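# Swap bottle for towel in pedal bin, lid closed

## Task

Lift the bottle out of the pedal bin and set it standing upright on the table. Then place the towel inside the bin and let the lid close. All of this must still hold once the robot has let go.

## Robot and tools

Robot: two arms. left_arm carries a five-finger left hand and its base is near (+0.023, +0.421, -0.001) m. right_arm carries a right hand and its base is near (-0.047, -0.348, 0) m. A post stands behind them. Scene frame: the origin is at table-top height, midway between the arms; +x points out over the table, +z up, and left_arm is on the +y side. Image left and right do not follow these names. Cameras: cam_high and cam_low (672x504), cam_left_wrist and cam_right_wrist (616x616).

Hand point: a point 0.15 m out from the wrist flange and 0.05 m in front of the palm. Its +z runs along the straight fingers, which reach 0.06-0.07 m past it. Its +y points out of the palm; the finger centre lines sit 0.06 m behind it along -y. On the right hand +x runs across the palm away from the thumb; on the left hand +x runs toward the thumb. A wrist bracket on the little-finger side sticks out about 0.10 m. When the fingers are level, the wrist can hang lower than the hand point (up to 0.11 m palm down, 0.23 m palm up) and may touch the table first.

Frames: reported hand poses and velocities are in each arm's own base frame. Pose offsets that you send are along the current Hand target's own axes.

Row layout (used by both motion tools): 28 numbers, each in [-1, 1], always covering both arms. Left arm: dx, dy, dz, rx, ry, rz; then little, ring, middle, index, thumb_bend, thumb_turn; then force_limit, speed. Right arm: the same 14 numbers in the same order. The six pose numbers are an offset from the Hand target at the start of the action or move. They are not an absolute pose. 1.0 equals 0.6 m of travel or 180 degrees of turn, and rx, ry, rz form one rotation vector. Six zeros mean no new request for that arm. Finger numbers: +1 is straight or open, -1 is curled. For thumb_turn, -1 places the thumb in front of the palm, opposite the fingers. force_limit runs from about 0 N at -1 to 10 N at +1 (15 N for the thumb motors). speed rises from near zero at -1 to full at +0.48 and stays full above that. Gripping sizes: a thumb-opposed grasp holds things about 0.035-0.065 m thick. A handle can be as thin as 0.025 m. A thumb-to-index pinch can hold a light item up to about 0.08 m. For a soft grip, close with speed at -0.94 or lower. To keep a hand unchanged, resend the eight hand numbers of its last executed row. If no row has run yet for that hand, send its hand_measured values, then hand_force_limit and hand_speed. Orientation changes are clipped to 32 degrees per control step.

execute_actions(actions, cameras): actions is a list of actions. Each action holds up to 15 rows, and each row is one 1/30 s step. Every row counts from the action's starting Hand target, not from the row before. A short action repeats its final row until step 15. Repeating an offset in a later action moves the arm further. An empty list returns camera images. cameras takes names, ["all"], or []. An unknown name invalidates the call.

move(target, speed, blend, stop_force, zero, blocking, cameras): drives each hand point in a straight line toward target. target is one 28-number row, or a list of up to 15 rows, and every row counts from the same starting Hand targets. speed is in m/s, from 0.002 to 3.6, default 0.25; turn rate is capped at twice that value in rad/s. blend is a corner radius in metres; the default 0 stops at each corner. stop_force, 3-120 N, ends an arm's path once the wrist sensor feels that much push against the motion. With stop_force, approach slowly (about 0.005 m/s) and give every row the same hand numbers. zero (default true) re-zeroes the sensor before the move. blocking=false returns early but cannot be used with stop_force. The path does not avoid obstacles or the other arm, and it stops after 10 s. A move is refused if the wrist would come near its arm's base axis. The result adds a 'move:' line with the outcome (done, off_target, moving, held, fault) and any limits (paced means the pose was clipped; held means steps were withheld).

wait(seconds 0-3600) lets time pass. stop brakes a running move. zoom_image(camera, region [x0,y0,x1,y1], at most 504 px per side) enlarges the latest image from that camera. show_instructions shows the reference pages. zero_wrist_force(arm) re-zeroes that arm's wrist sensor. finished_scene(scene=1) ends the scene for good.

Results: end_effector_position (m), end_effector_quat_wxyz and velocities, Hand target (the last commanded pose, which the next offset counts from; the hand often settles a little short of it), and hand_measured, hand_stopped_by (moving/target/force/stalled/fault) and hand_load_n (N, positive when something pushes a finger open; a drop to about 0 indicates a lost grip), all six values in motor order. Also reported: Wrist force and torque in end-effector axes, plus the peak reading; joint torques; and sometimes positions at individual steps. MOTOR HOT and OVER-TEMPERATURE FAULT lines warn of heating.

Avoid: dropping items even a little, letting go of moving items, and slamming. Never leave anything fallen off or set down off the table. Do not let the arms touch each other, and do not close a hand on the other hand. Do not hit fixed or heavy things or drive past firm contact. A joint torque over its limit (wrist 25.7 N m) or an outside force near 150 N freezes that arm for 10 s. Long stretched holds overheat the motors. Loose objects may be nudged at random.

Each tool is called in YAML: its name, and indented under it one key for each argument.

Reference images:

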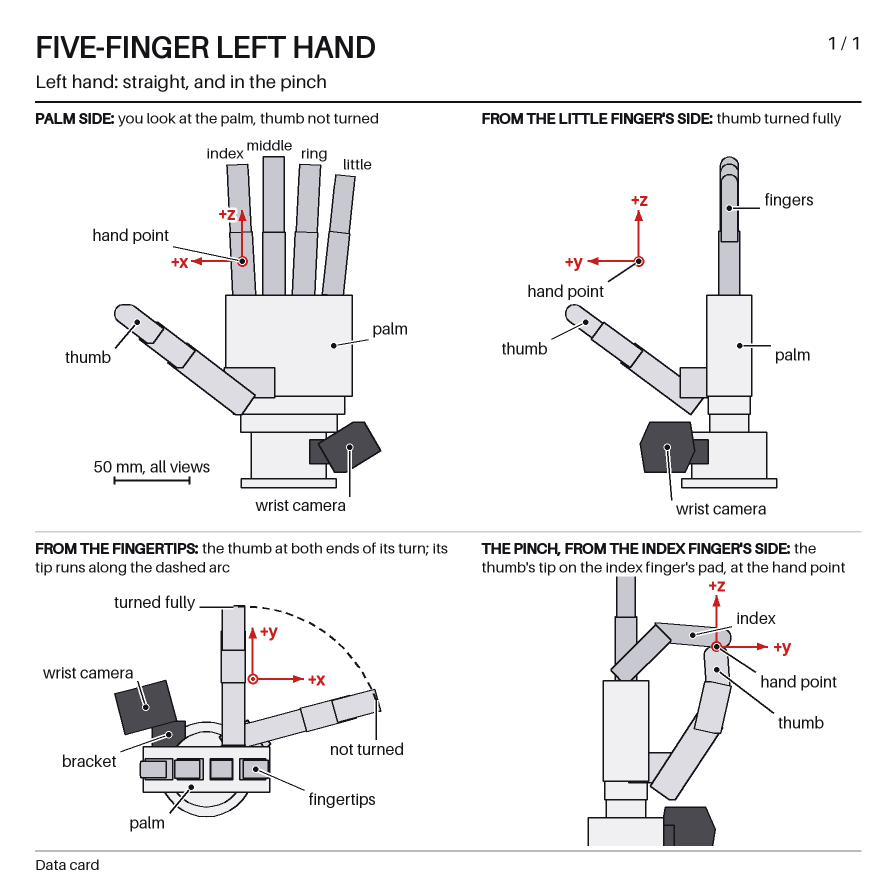

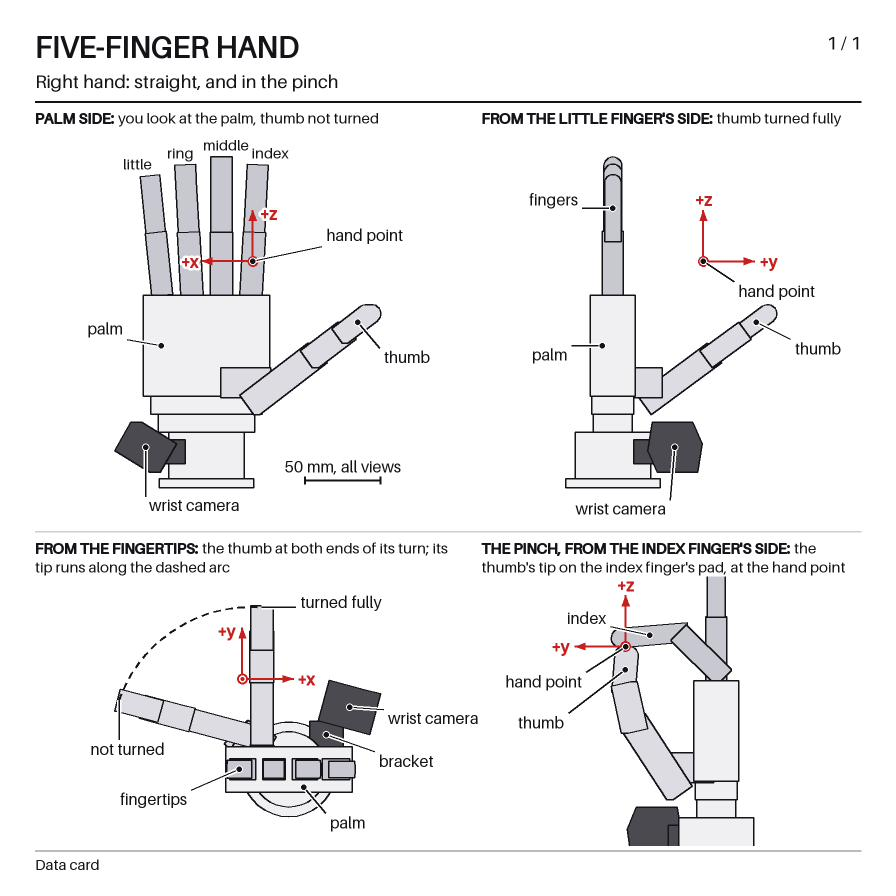

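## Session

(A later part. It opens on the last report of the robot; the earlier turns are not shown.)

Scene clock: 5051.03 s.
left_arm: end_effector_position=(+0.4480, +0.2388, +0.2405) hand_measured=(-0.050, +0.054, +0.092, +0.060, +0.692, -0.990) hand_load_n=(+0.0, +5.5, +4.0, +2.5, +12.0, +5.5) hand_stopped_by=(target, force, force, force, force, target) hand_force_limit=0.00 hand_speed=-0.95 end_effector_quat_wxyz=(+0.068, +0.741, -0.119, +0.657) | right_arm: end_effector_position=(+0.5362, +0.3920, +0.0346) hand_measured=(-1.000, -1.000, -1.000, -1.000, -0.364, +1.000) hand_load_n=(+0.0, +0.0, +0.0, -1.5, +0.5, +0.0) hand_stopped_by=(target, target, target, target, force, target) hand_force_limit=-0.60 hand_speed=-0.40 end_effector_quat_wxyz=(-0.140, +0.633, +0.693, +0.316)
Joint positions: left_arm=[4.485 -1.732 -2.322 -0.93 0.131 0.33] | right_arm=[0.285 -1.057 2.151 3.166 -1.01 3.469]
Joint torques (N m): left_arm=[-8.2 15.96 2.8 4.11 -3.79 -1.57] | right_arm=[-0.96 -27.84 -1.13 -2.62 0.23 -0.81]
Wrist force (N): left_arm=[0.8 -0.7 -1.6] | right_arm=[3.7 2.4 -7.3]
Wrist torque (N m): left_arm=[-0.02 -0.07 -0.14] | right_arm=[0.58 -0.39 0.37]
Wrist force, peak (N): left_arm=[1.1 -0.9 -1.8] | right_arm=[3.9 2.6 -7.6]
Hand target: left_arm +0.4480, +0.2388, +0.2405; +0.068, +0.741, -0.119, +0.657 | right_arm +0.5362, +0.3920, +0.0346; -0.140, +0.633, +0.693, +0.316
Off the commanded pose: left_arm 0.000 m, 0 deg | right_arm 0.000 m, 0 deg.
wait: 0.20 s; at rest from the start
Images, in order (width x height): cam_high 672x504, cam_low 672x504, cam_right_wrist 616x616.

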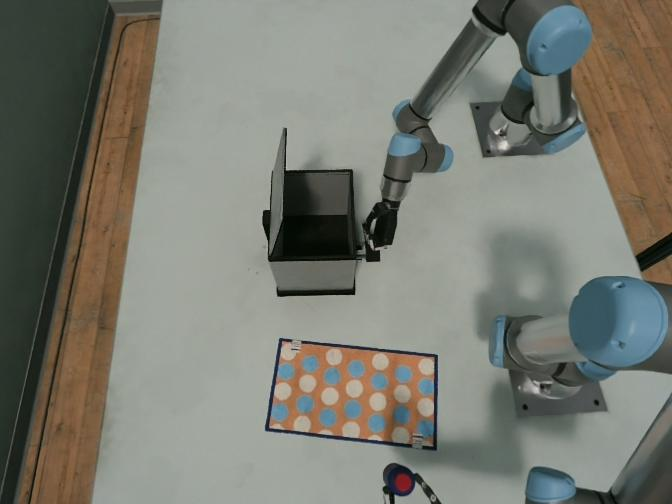

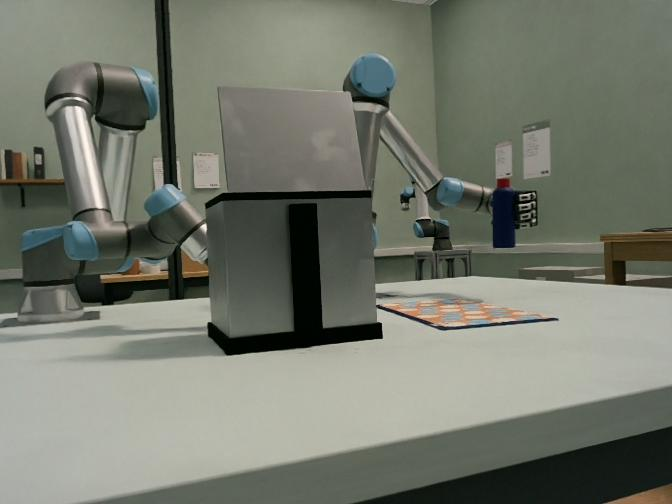

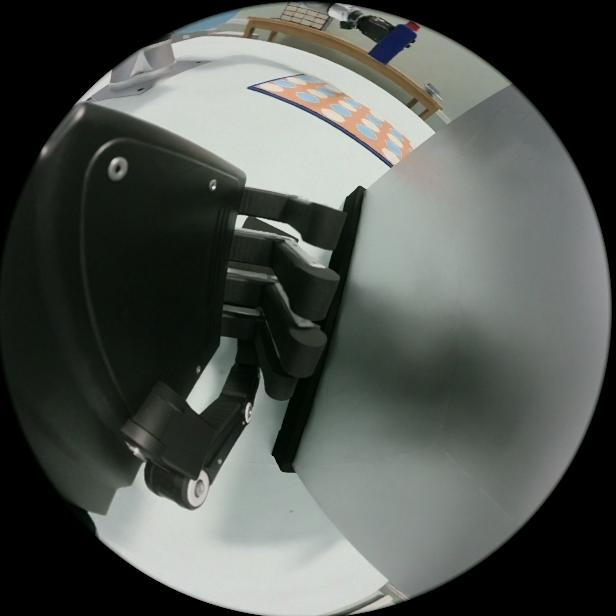

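move:
  target: [-0.1485,0.0081,0.0192,0.0027,0.0187,0.0132,-0.05,-0.1,-0.1,-0.1,0.50,-0.99,0.0,-0.95,0,0,0,0,0,0,-1,-1,-1,-1,-0.8,1,-0.6,-0.4]
  speed: 0.05
  cameras: ["cam_high","cam_low","cam_left_wrist","cam_right_wrist"]

zoom_image:
  camera: "cam_low"
  region: [440, 180, 600, 310]

zoom_image:
  camera: "cam_right_wrist"
  region: [320, 0, 470, 120]

zoom_image:
  camera: "cam_high"
  region: [370, 444, 430, 504]

Scene clock: 5096.63 s.
left_arm: end_effector_position=(+0.4482, +0.2388, +0.1506) hand_measured=(-0.050, +0.054, +0.092, +0.060, +0.692, -0.990) hand_load_n=(+0.0, +5.5, +4.0, +3.0, +12.5, +5.5) hand_stopped_by=(target, force, force, force, force, target) hand_force_limit=0.00 hand_speed=-0.95 end_effector_quat_wxyz=(+0.055, +0.719, -0.129, +0.681) | right_arm: end_effector_position=(+0.5362, +0.3920, +0.0346) hand_measured=(-1.000, -1.000, -1.000, -1.000, -0.364, +1.000) hand_load_n=(+0.5, +0.0, +0.0, -1.0, +0.5, +0.0) hand_stopped_by=(target, target, target, target, force, target) hand_force_limit=-0.60 hand_speed=-0.40 end_effector_quat_wxyz=(-0.140, +0.633, +0.693, +0.316)
Joint positions: left_arm=[4.484 -1.993 -2.356 -0.789 0.074 0.523] | right_arm=[0.285 -1.057 2.151 3.166 -1.01 3.469]
Joint torques (N m): left_arm=[-8.02 22.54 21.74 0.6 -3.66 1.69] | right_arm=[-2.45 -28.54 -1.87 -2.51 0.12 -0.72]
Wrist force (N): left_arm=[0.7 -0.8 -1.6] | right_arm=[3.8 2.4 -7.3]
Wrist torque (N m): left_arm=[-0.03 -0.07 -0.19] | right_arm=[0.57 -0.41 0.37]
Wrist force, peak (N): left_arm=[1.2 -0.9 -1.8] | right_arm=[4.1 2.5 -7.6]
Hand target: left_arm +0.4482, +0.2388, +0.1506; +0.055, +0.719, -0.129, +0.681 | right_arm +0.5362, +0.3920, +0.0346; -0.140, +0.633, +0.693, +0.316
Off the commanded pose: left_arm 0.000 m, 0 deg | right_arm 0.000 m, 0 deg.
move: done

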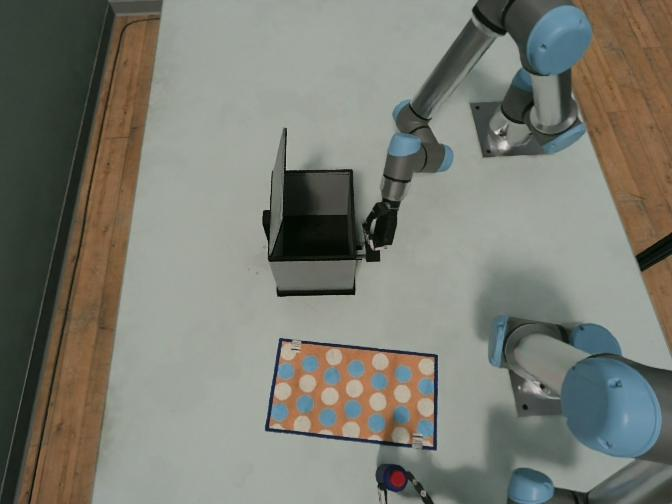

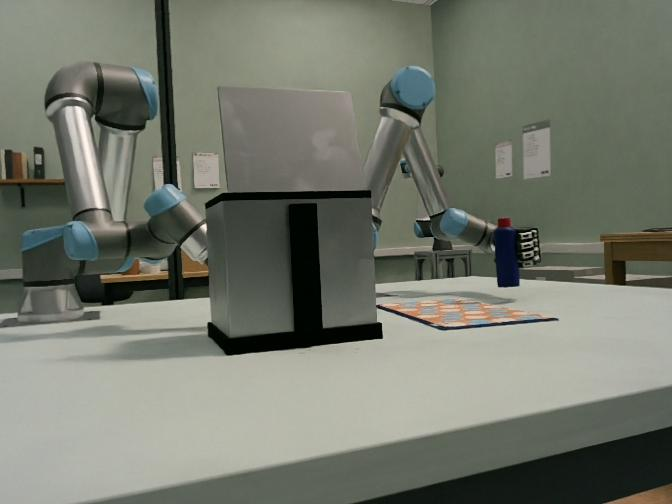

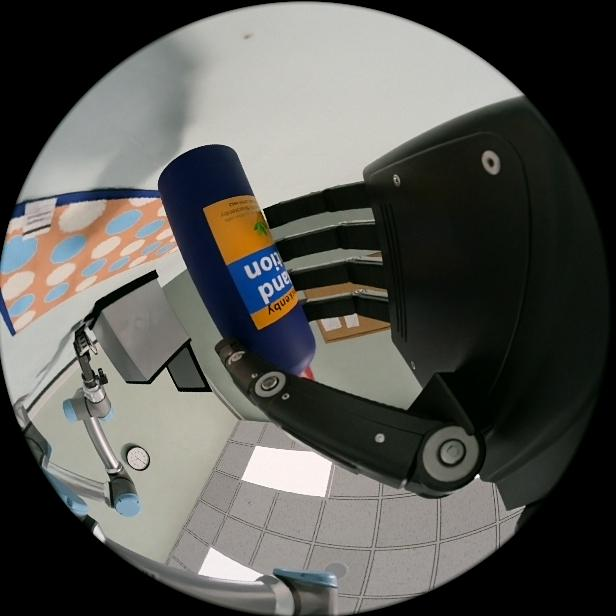

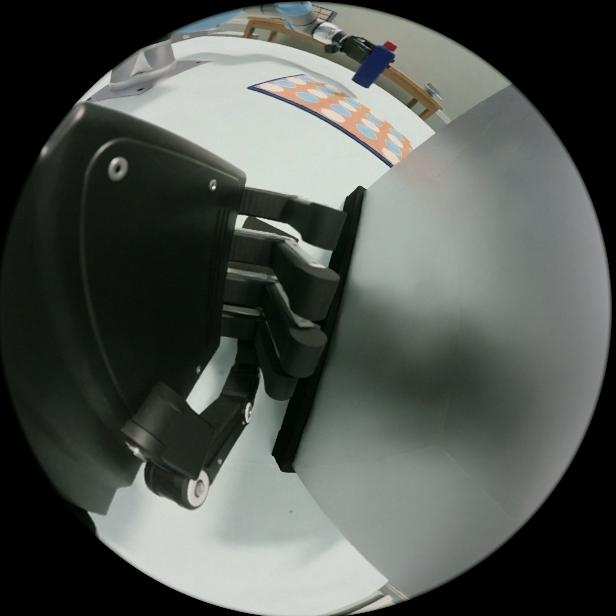

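Scaled by 3.150 from the camera's image (finer frame: 960x720).

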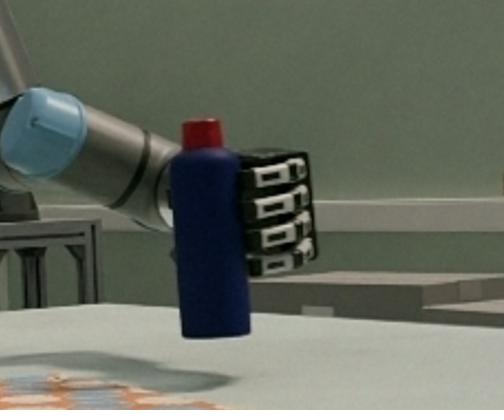

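Scaled by 3.360 from the camera's image (finer frame: 880x880).

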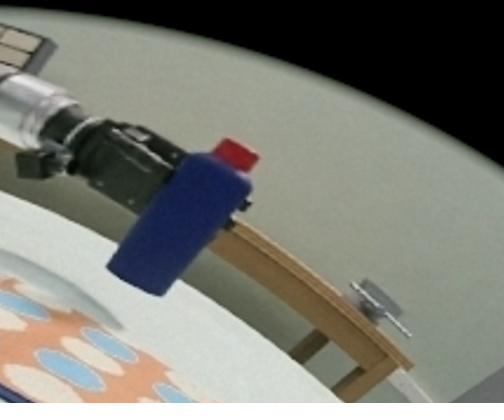

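Scaled by 8.400 from the camera's image (finer frame: 960x720).

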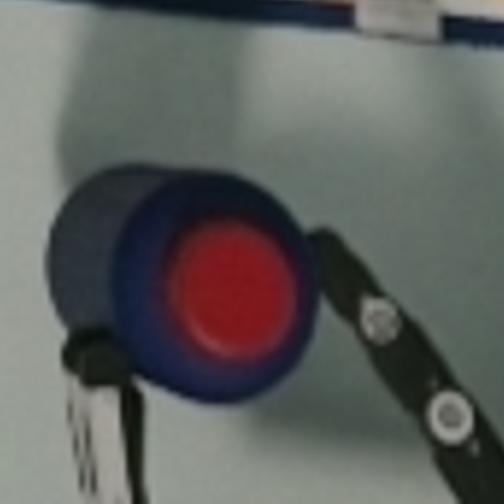

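zoom_image:
  camera: "cam_left_wrist"
  region: [140, 130, 340, 400]

Scaled by 1.867 from the camera's image (finer frame: 880x880).

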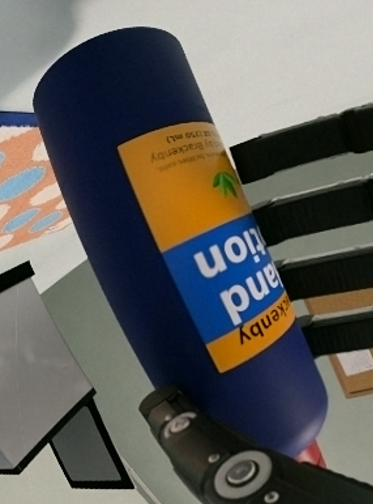

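zoom_image:
  camera: "cam_left_wrist"
  region: [60, 240, 300, 480]

Scaled by 2.100 from the camera's image (finer frame: 880x880).

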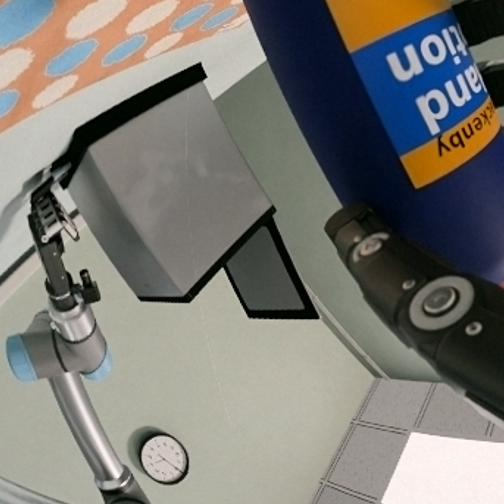

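zero_wrist_force:
  arm: "left_arm"

move:
  target: [-0.0331,0.0032,0.0023,0,0,0,-0.05,-0.1,-0.1,-0.1,0.50,-0.99,0.0,-0.95,0,0,0,0,0,0,-1,-1,-1,-1,-0.8,1,-0.6,-0.4]
  speed: 0.01
  stop_force: 3

move:
  target: [-0.0331,0.0032,0.0023,0,0,0,-0.05,-0.1,-0.1,-0.1,0.50,-0.99,0.0,-0.95,0,0,0,0,0,0,-1,-1,-1,-1,-0.8,1,-0.6,-0.4]
  speed: 0.004
  stop_force: 4
  zero: false

Wrist force sensor zeroed.

Scene clock: 5279.37 s.
left_arm: end_effector_position=(+0.4482, +0.2388, +0.1306) hand_measured=(-0.050, +0.054, +0.092, +0.060, +0.692, -0.990) hand_load_n=(+0.0, +5.5, +4.5, +3.0, +12.0, +5.5) hand_stopped_by=(target, force, force, force, force, target) hand_force_limit=0.00 hand_speed=-0.95 end_effector_quat_wxyz=(+0.055, +0.719, -0.129, +0.681) | right_arm: end_effector_position=(+0.5362, +0.3920, +0.0346) hand_measured=(-1.000, -1.000, -1.000, -1.000, -0.364, +1.000) hand_load_n=(+0.0, +0.0, +0.0, -1.5, +0.5, +0.0) hand_stopped_by=(target, target, target, target, force, target) hand_force_limit=-0.60 hand_speed=-0.40 end_effector_quat_wxyz=(-0.140, +0.633, +0.693, +0.316)
Joint positions: left_arm=[4.484 -2.055 -2.357 -0.728 0.074 0.526] | right_arm=[0.285 -1.057 2.151 3.166 -1.01 3.469]
Joint torques (N m): left_arm=[-7.69 22.52 -4.23 4.1 -3.1 -1.6] | right_arm=[-1.13 -27.45 -2.13 -2.7 0.13 -0.42]
Wrist force (N, zeroed by zero_wrist_force on left_arm): left_arm=[0.4 0.2 -0.2] | right_arm=[3.8 2.5 -7.6]
Wrist torque (N m, zeroed by zero_wrist_force on left_arm): left_arm=[0.05 -0.07 0.20] | right_arm=[0.60 -0.39 0.37]
Wrist force, peak (N, zeroed by zero_wrist_force on left_arm): left_arm=[0.5 0.2 -0.2] | right_arm=[3.9 2.6 -7.7]
Hand target: left_arm +0.4482, +0.2388, +0.1306; +0.055, +0.719, -0.129, +0.681 | right_arm +0.5362, +0.3920, +0.0346; -0.140, +0.633, +0.693, +0.316
Off the commanded pose: left_arm 0.000 m, 0 deg | right_arm 0.000 m, 0 deg.
move: done

Scene clock: 5284.43 s.
left_arm: end_effector_position=(+0.4482, +0.2389, +0.1143) hand_measured=(-0.050, +0.054, +0.092, +0.060, +0.692, -0.990) hand_load_n=(+0.0, +3.5, +4.0, +4.0, +11.0, +4.5) hand_stopped_by=(target, force, force, force, force, target) hand_force_limit=0.00 hand_speed=-0.95 end_effector_quat_wxyz=(+0.055, +0.719, -0.129, +0.681) | right_arm: end_effector_position=(+0.5362, +0.3920, +0.0346) hand_measured=(-1.000, -1.000, -1.000, -1.000, -0.364, +1.000) hand_load_n=(+0.0, +0.0, +0.0, -1.5, +0.5, +0.0) hand_stopped_by=(target, target, target, target, force, target) hand_force_limit=-0.60 hand_speed=-0.40 end_effector_quat_wxyz=(-0.140, +0.633, +0.693, +0.316)
Joint positions: left_arm=[4.484 -2.107 -2.356 -0.677 0.074 0.526] | right_arm=[0.285 -1.057 2.151 3.166 -1.01 3.469]
Joint torques (N m): left_arm=[-8.49 36.78 11.2 0.62 -2.08 0.7] | right_arm=[-1.65 -26.9 -1.53 -2.51 0.06 -0.19]
Wrist force (N, zeroed by zero_wrist_force on left_arm): left_arm=[1.1 0.6 -0.3] | right_arm=[3.9 2.4 -7.5]
Wrist torque (N m, zeroed by zero_wrist_force on left_arm): left_arm=[0.11 -0.10 0.14] | right_arm=[0.58 -0.41 0.38]
Wrist force, peak (N, zeroed by zero_wrist_force on left_arm): left_arm=[4.9 -0.9 0.2] | right_arm=[4.1 2.7 -7.6]
Hand target: left_arm +0.4482, +0.2388, +0.1142; +0.055, +0.719, -0.129, +0.681 (not the last commanded pose) | right_arm +0.5362, +0.3920, +0.0346; -0.140, +0.633, +0.693, +0.316
Off the commanded pose: left_arm 0.004 m, 0 deg | right_arm 0.000 m, 0 deg.
move: contact (left_arm)

execute_actions:
  actions: []

Scene clock: 5340.13 s.
left_arm: end_effector_position=(+0.4482, +0.2388, +0.1142) hand_measured=(-0.050, +0.054, +0.092, +0.060, +0.692, -0.990) hand_load_n=(+0.0, +3.5, +4.0, +4.0, +11.0, +4.5) hand_stopped_by=(target, force, force, force, force, target) hand_force_limit=0.00 hand_speed=-0.95 end_effector_quat_wxyz=(+0.055, +0.719, -0.129, +0.681) | right_arm: end_effector_position=(+0.5362, +0.3920, +0.0346) hand_measured=(-1.000, -1.000, -1.000, -1.000, -0.364, +1.000) hand_load_n=(+0.0, +0.0, +0.0, -1.5, +0.5, +0.0) hand_stopped_by=(target, target, target, target, force, target) hand_force_limit=-0.60 hand_speed=-0.40 end_effector_quat_wxyz=(-0.140, +0.633, +0.693, +0.316)
Joint positions: left_arm=[4.484 -2.107 -2.356 -0.677 0.074 0.526] | right_arm=[0.285 -1.057 2.151 3.166 -1.01 3.469]
Joint velocities: within noise
Joint torques (N m): left_arm=[-6.32 36.73 -0.06 0.57 -0.37 1.52] | right_arm=[-0.29 -26.88 -1.6 -2.66 0.19 -0.13]
Wrist force (N, zeroed by zero_wrist_force on left_arm): left_arm=[0.8 0.3 0.0] | right_arm=[3.7 2.4 -7.4]
Wrist torque (N m, zeroed by zero_wrist_force on left_arm): left_arm=[0.04 -0.04 0.13] | right_arm=[0.58 -0.39 0.37]
Wrist force, peak (N, zeroed by zero_wrist_force on left_arm): left_arm=[1.4 0.4 -0.1] | right_arm=[3.7 2.6 -7.8]
Hand target: left_arm +0.4482, +0.2388, +0.1142; +0.055, +0.719, -0.129, +0.681 (not the last commanded pose) | right_arm +0.5362, +0.3920, +0.0346; -0.140, +0.633, +0.693, +0.316
Off the commanded pose: left_arm 0.004 m, 0 deg | right_arm 0.000 m, 0 deg.

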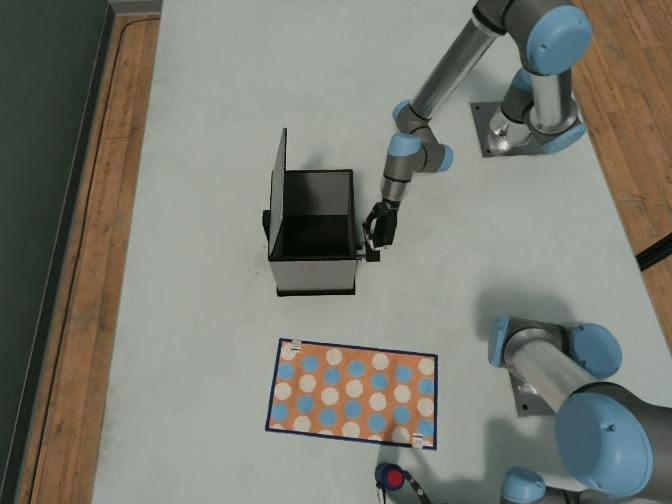

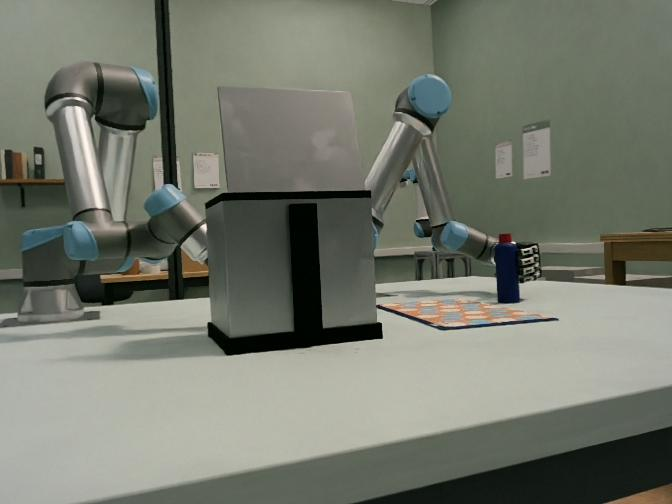

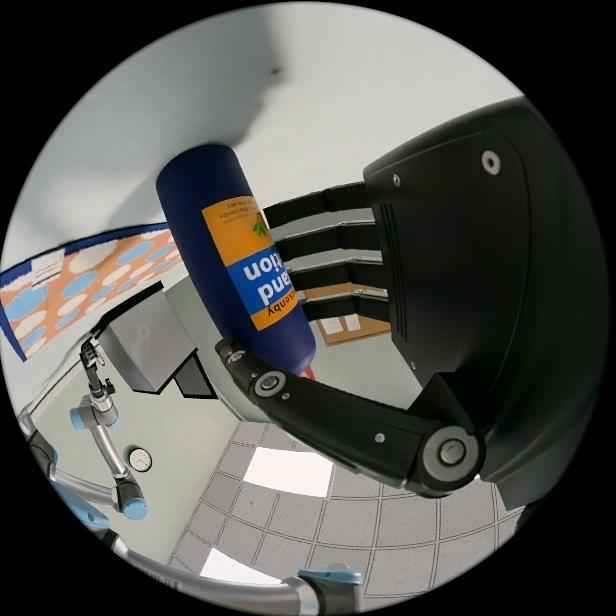

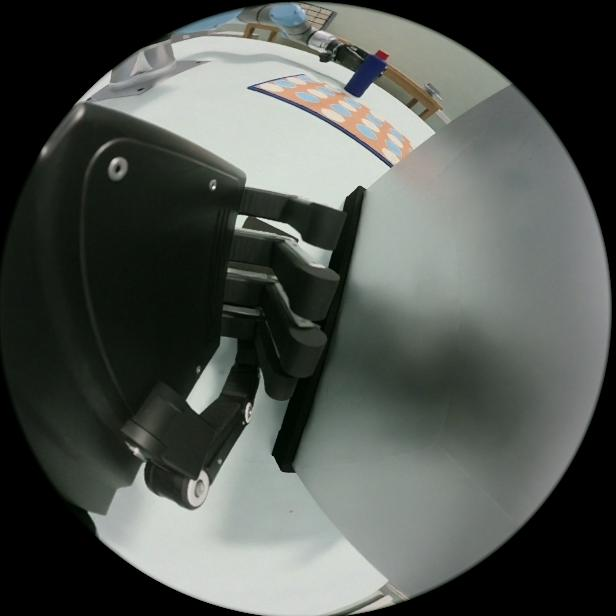

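zoom_image:
  camera: "cam_low"
  region: [460, 220, 560, 320]

zoom_image:
  camera: "cam_high"
  region: [340, 430, 440, 504]

zoom_image:
  camera: "cam_right_wrist"
  region: [320, 20, 420, 120]

zoom_image:
  camera: "cam_left_wrist"
  region: [120, 100, 360, 400]

Scaled by 5.040 from the camera's image (finer frame: 960x720).

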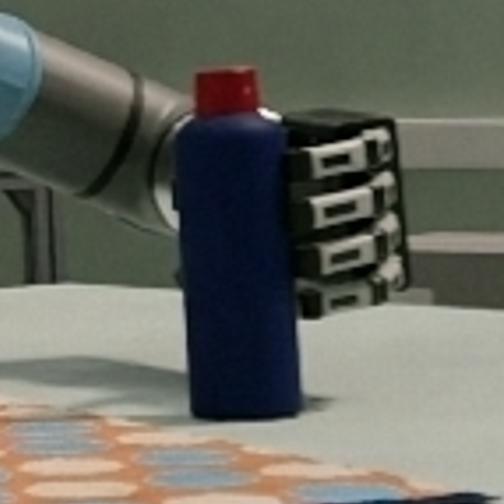

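Scaled by 5.040 from the camera's image (finer frame: 960x720).

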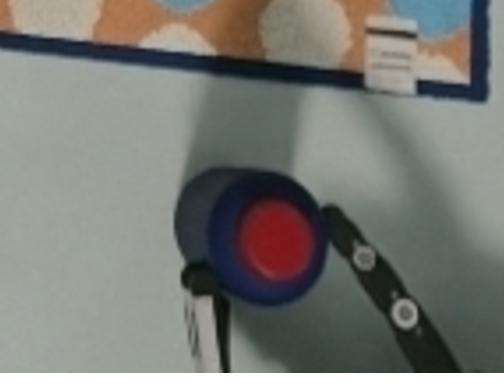

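Scaled by 5.040 from the camera's image (finer frame: 880x880).

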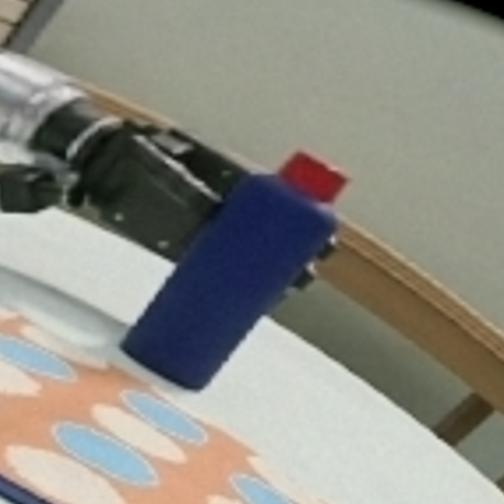

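Scaled by 1.680 from the camera's image (finer frame: 880x880).

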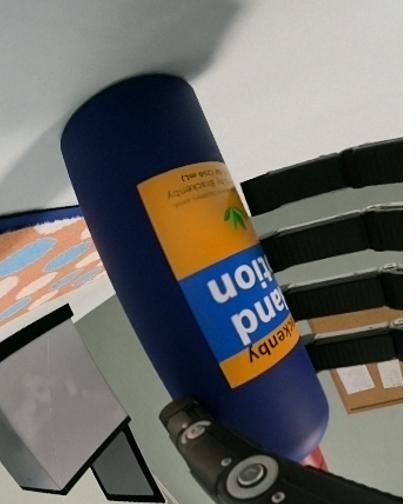

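zoom_image:
  camera: "cam_low"
  region: [380, 0, 672, 292]

zoom_image:
  camera: "cam_low"
  region: [100, 0, 400, 300]

Scaled by 1.726 from the camera's image (finer frame: 960x720).

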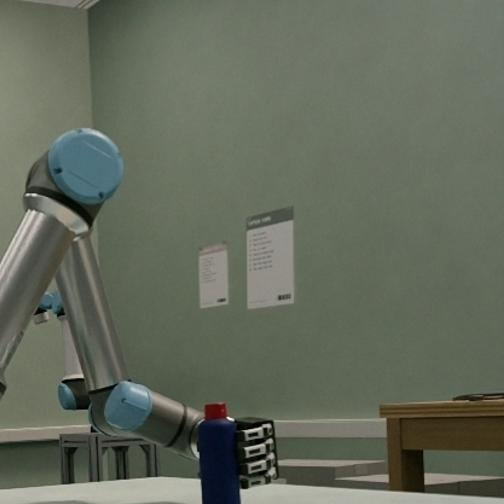

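Scaled by 1.680 from the camera's image (finer frame: 960x720).

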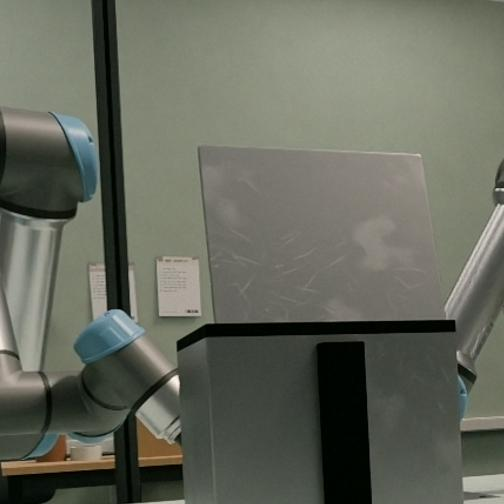

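zoom_image:
  camera: "cam_high"
  region: [365, 450, 415, 500]

zoom_image:
  camera: "cam_left_wrist"
  region: [140, 120, 290, 270]

Scaled by 10.080 from the camera's image (finer frame: 960x720).

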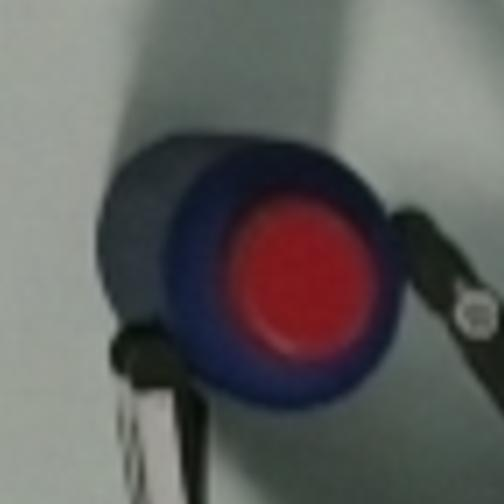

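Scaled by 3.360 from the camera's image (finer frame: 880x880).

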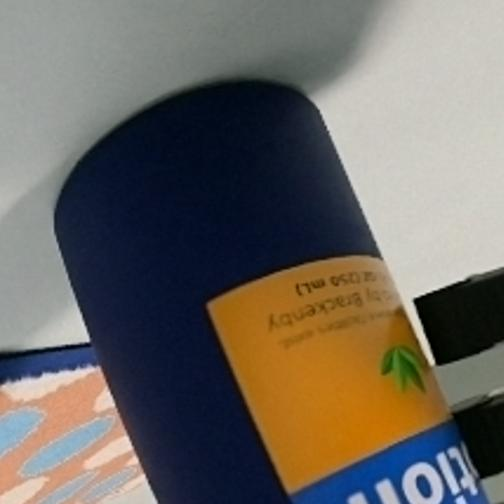

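move:
  target: [0,0,0,0,0,0,-0.05,-0.1,-0.1,-0.1,0.76,-0.99,0.0,-0.96,0,0,0,0,0,0,-1,-1,-1,-1,-0.8,1,-0.6,-0.4]
  cameras: ["cam_low","cam_high","cam_left_wrist"]

Scene clock: 5519.43 s.
left_arm: end_effector_position=(+0.4482, +0.2388, +0.1142) hand_measured=(-0.050, +0.052, +0.092, +0.058, +0.760, -0.990) hand_load_n=(+0.0, +0.0, +0.0, +0.0, +0.0, +0.0) hand_stopped_by=(target, force, force, force, target, target) hand_force_limit=0.00 hand_speed=-0.96 end_effector_quat_wxyz=(+0.055, +0.719, -0.129, +0.681) | right_arm: end_effector_position=(+0.5362, +0.3920, +0.0346) hand_measured=(-1.000, -1.000, -1.000, -1.000, -0.364, +1.000) hand_load_n=(+0.0, +0.0, +0.0, -1.5, +0.5, +0.0) hand_stopped_by=(target, target, target, target, force, target) hand_force_limit=-0.60 hand_speed=-0.40 end_effector_quat_wxyz=(-0.140, +0.633, +0.693, +0.316)
Joint positions: left_arm=[4.484 -2.107 -2.356 -0.677 0.074 0.526] | right_arm=[0.285 -1.057 2.151 3.166 -1.01 3.469]
Joint torques (N m): left_arm=[-4.98 36.06 1.72 0.63 -0.34 1.61] | right_arm=[-1.59 -27.09 -1.21 -2.6 0.07 -0.11]
Wrist force (N, zeroed by zero_wrist_force on left_arm): left_arm=[0.8 0.2 -0.1] | right_arm=[3.8 2.5 -7.2]
Wrist torque (N m, zeroed by zero_wrist_force on left_arm): left_arm=[0.05 -0.09 0.17] | right_arm=[0.57 -0.41 0.38]
Wrist force, peak (N, zeroed by zero_wrist_force on left_arm): left_arm=[2.8 -0.5 -0.1] | right_arm=[4.0 2.6 -7.7]
Hand target: left_arm +0.4482, +0.2388, +0.1142; +0.055, +0.719, -0.129, +0.681 | right_arm +0.5362, +0.3920, +0.0346; -0.140, +0.633, +0.693, +0.316
Off the commanded pose: left_arm 0.000 m, 0 deg | right_arm 0.000 m, 0 deg.
move: done
Images, in order (width x height): cam_high 672x504, cam_low 672x504, cam_left_wrist 616x616.

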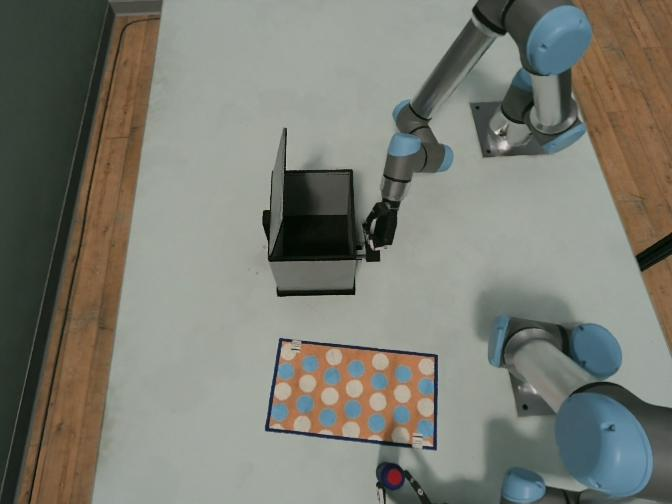

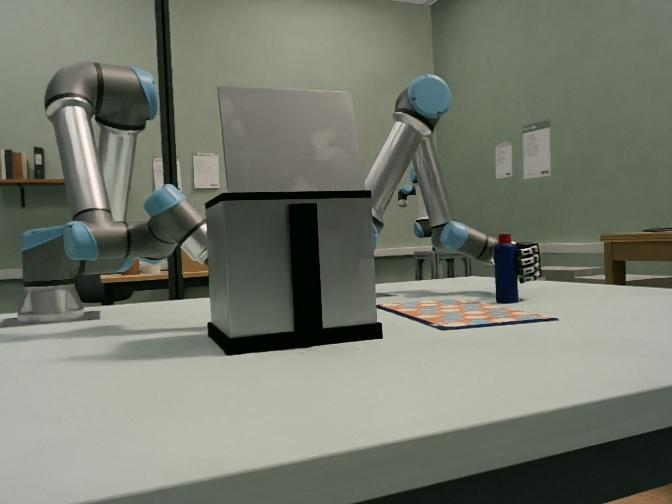

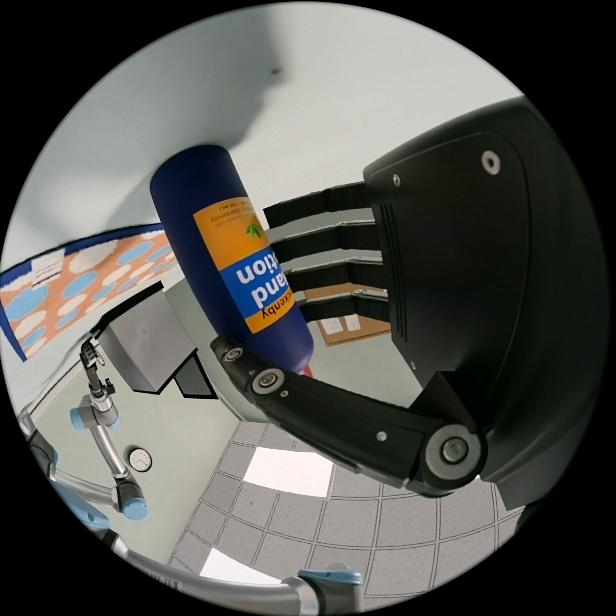

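zoom_image:
  camera: "cam_low"
  region: [460, 220, 560, 320]

zoom_image:
  camera: "cam_high"
  region: [365, 450, 415, 500]

zoom_image:
  camera: "cam_left_wrist"
  region: [120, 130, 330, 400]

Scaled by 5.040 from the camera's image (finer frame: 960x720).

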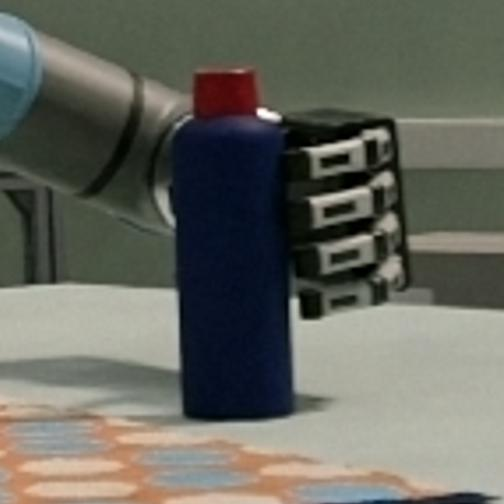

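Scaled by 10.080 from the camera's image (finer frame: 960x720).

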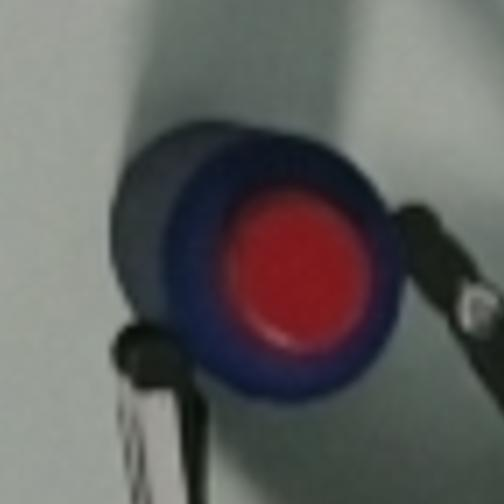

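Scaled by 1.867 from the camera's image (finer frame: 880x880).

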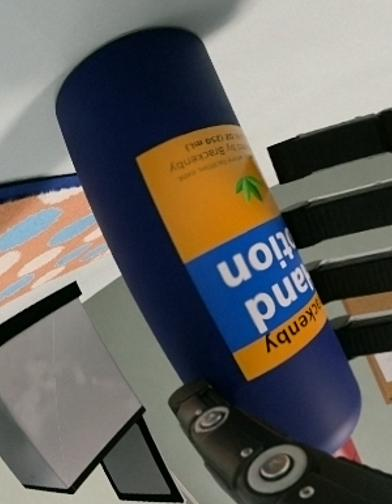

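move:
  target: [0,0,0,0,0,0,0.1,0.15,0.19,0.16,0.9,-0.99,0.0,-0.94,0,0,0,0,0,0,-1,-1,-1,-1,-0.8,1,-0.6,-0.4]
  cameras: ["cam_low","cam_high","cam_left_wrist"]

zoom_image:
  camera: "cam_low"
  region: [460, 220, 560, 320]

zoom_image:
  camera: "cam_high"
  region: [365, 450, 415, 500]

Scene clock: 5535.80 s.
left_arm: end_effector_position=(+0.4482, +0.2388, +0.1142) hand_measured=(+0.100, +0.150, +0.190, +0.160, +0.900, -0.990) hand_load_n=(+0.0, +0.0, +0.0, +0.0, +0.0, -0.5) hand_stopped_by=(target, target, target, target, target, target) hand_force_limit=0.00 hand_speed=-0.94 end_effector_quat_wxyz=(+0.055, +0.719, -0.129, +0.681) | right_arm: end_effector_position=(+0.5362, +0.3920, +0.0346) hand_measured=(-1.000, -1.000, -1.000, -1.000, -0.364, +1.000) hand_load_n=(+0.0, -0.5, +0.0, -1.0, +0.5, +0.0) hand_stopped_by=(target, target, target, target, force, target) hand_force_limit=-0.60 hand_speed=-0.40 end_effector_quat_wxyz=(-0.140, +0.633, +0.693, +0.316)
Joint positions: left_arm=[4.484 -2.107 -2.356 -0.677 0.074 0.526] | right_arm=[0.285 -1.057 2.151 3.166 -1.01 3.469]
Joint torques (N m): left_arm=[-2.79 36.22 11.35 0.75 -0.35 1.44] | right_arm=[-0.61 -26.95 -1.66 -2.6 0.05 -0.1]
Wrist force (N, zeroed by zero_wrist_force on left_arm): left_arm=[0.7 0.3 0.0] | right_arm=[3.8 2.4 -7.4]
Wrist torque (N m, zeroed by zero_wrist_force on left_arm): left_arm=[0.07 -0.08 0.17] | right_arm=[0.59 -0.40 0.38]
Wrist force, peak (N, zeroed by zero_wrist_force on left_arm): left_arm=[1.2 0.3 0.3] | right_arm=[3.9 2.4 -7.7]
Hand target: left_arm +0.4482, +0.2388, +0.1142; +0.055, +0.719, -0.129, +0.681 | right_arm +0.5362, +0.3920, +0.0346; -0.140, +0.633, +0.693, +0.316
Off the commanded pose: left_arm 0.000 m, 0 deg | right_arm 0.000 m, 0 deg.
move: done
Images, in order (width x height): cam_high 672x504, cam_low 672x504, cam_left_wrist 616x616.

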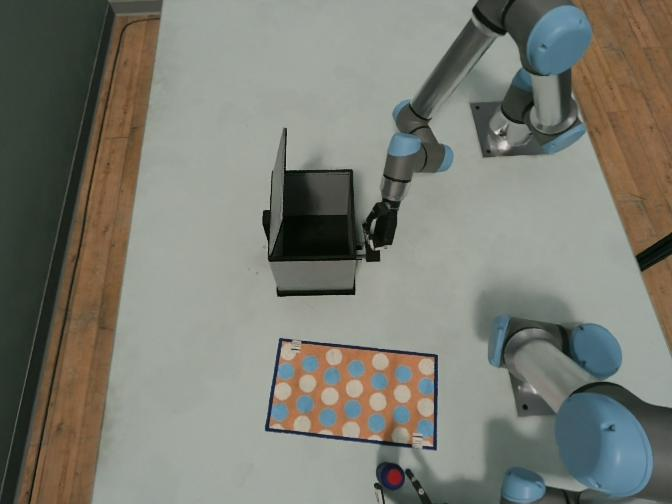

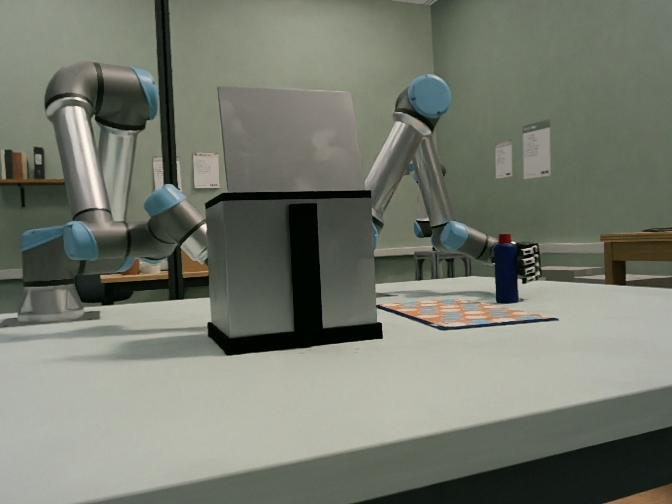

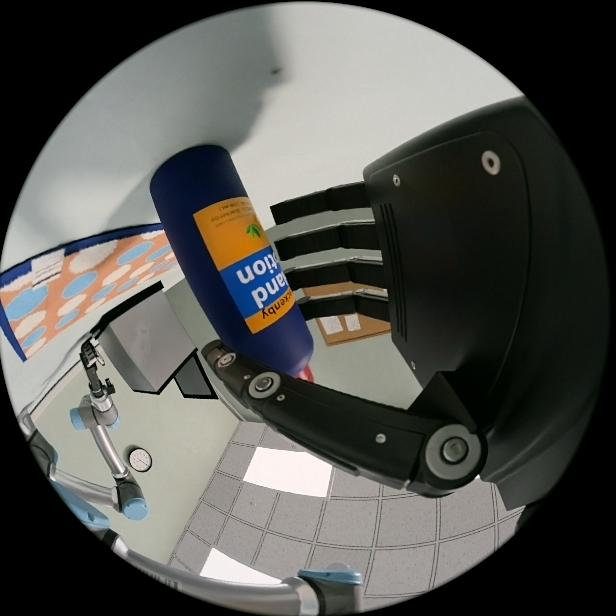

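Scaled by 5.040 from the camera's image (finer frame: 960x720).

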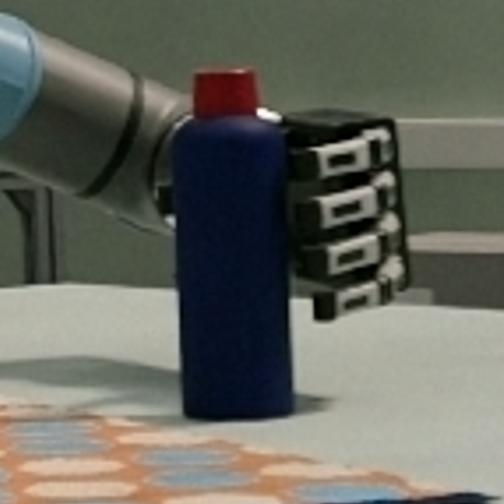

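Scaled by 10.080 from the camera's image (finer frame: 960x720).

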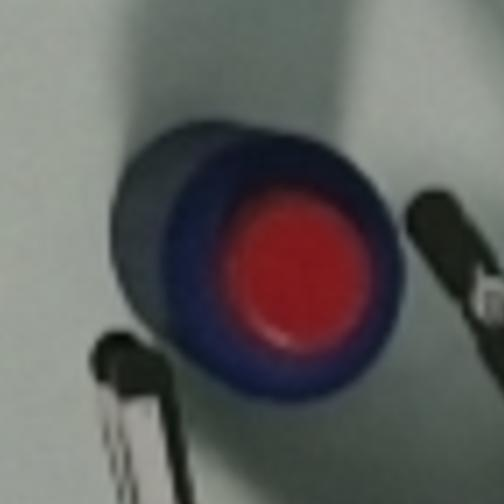

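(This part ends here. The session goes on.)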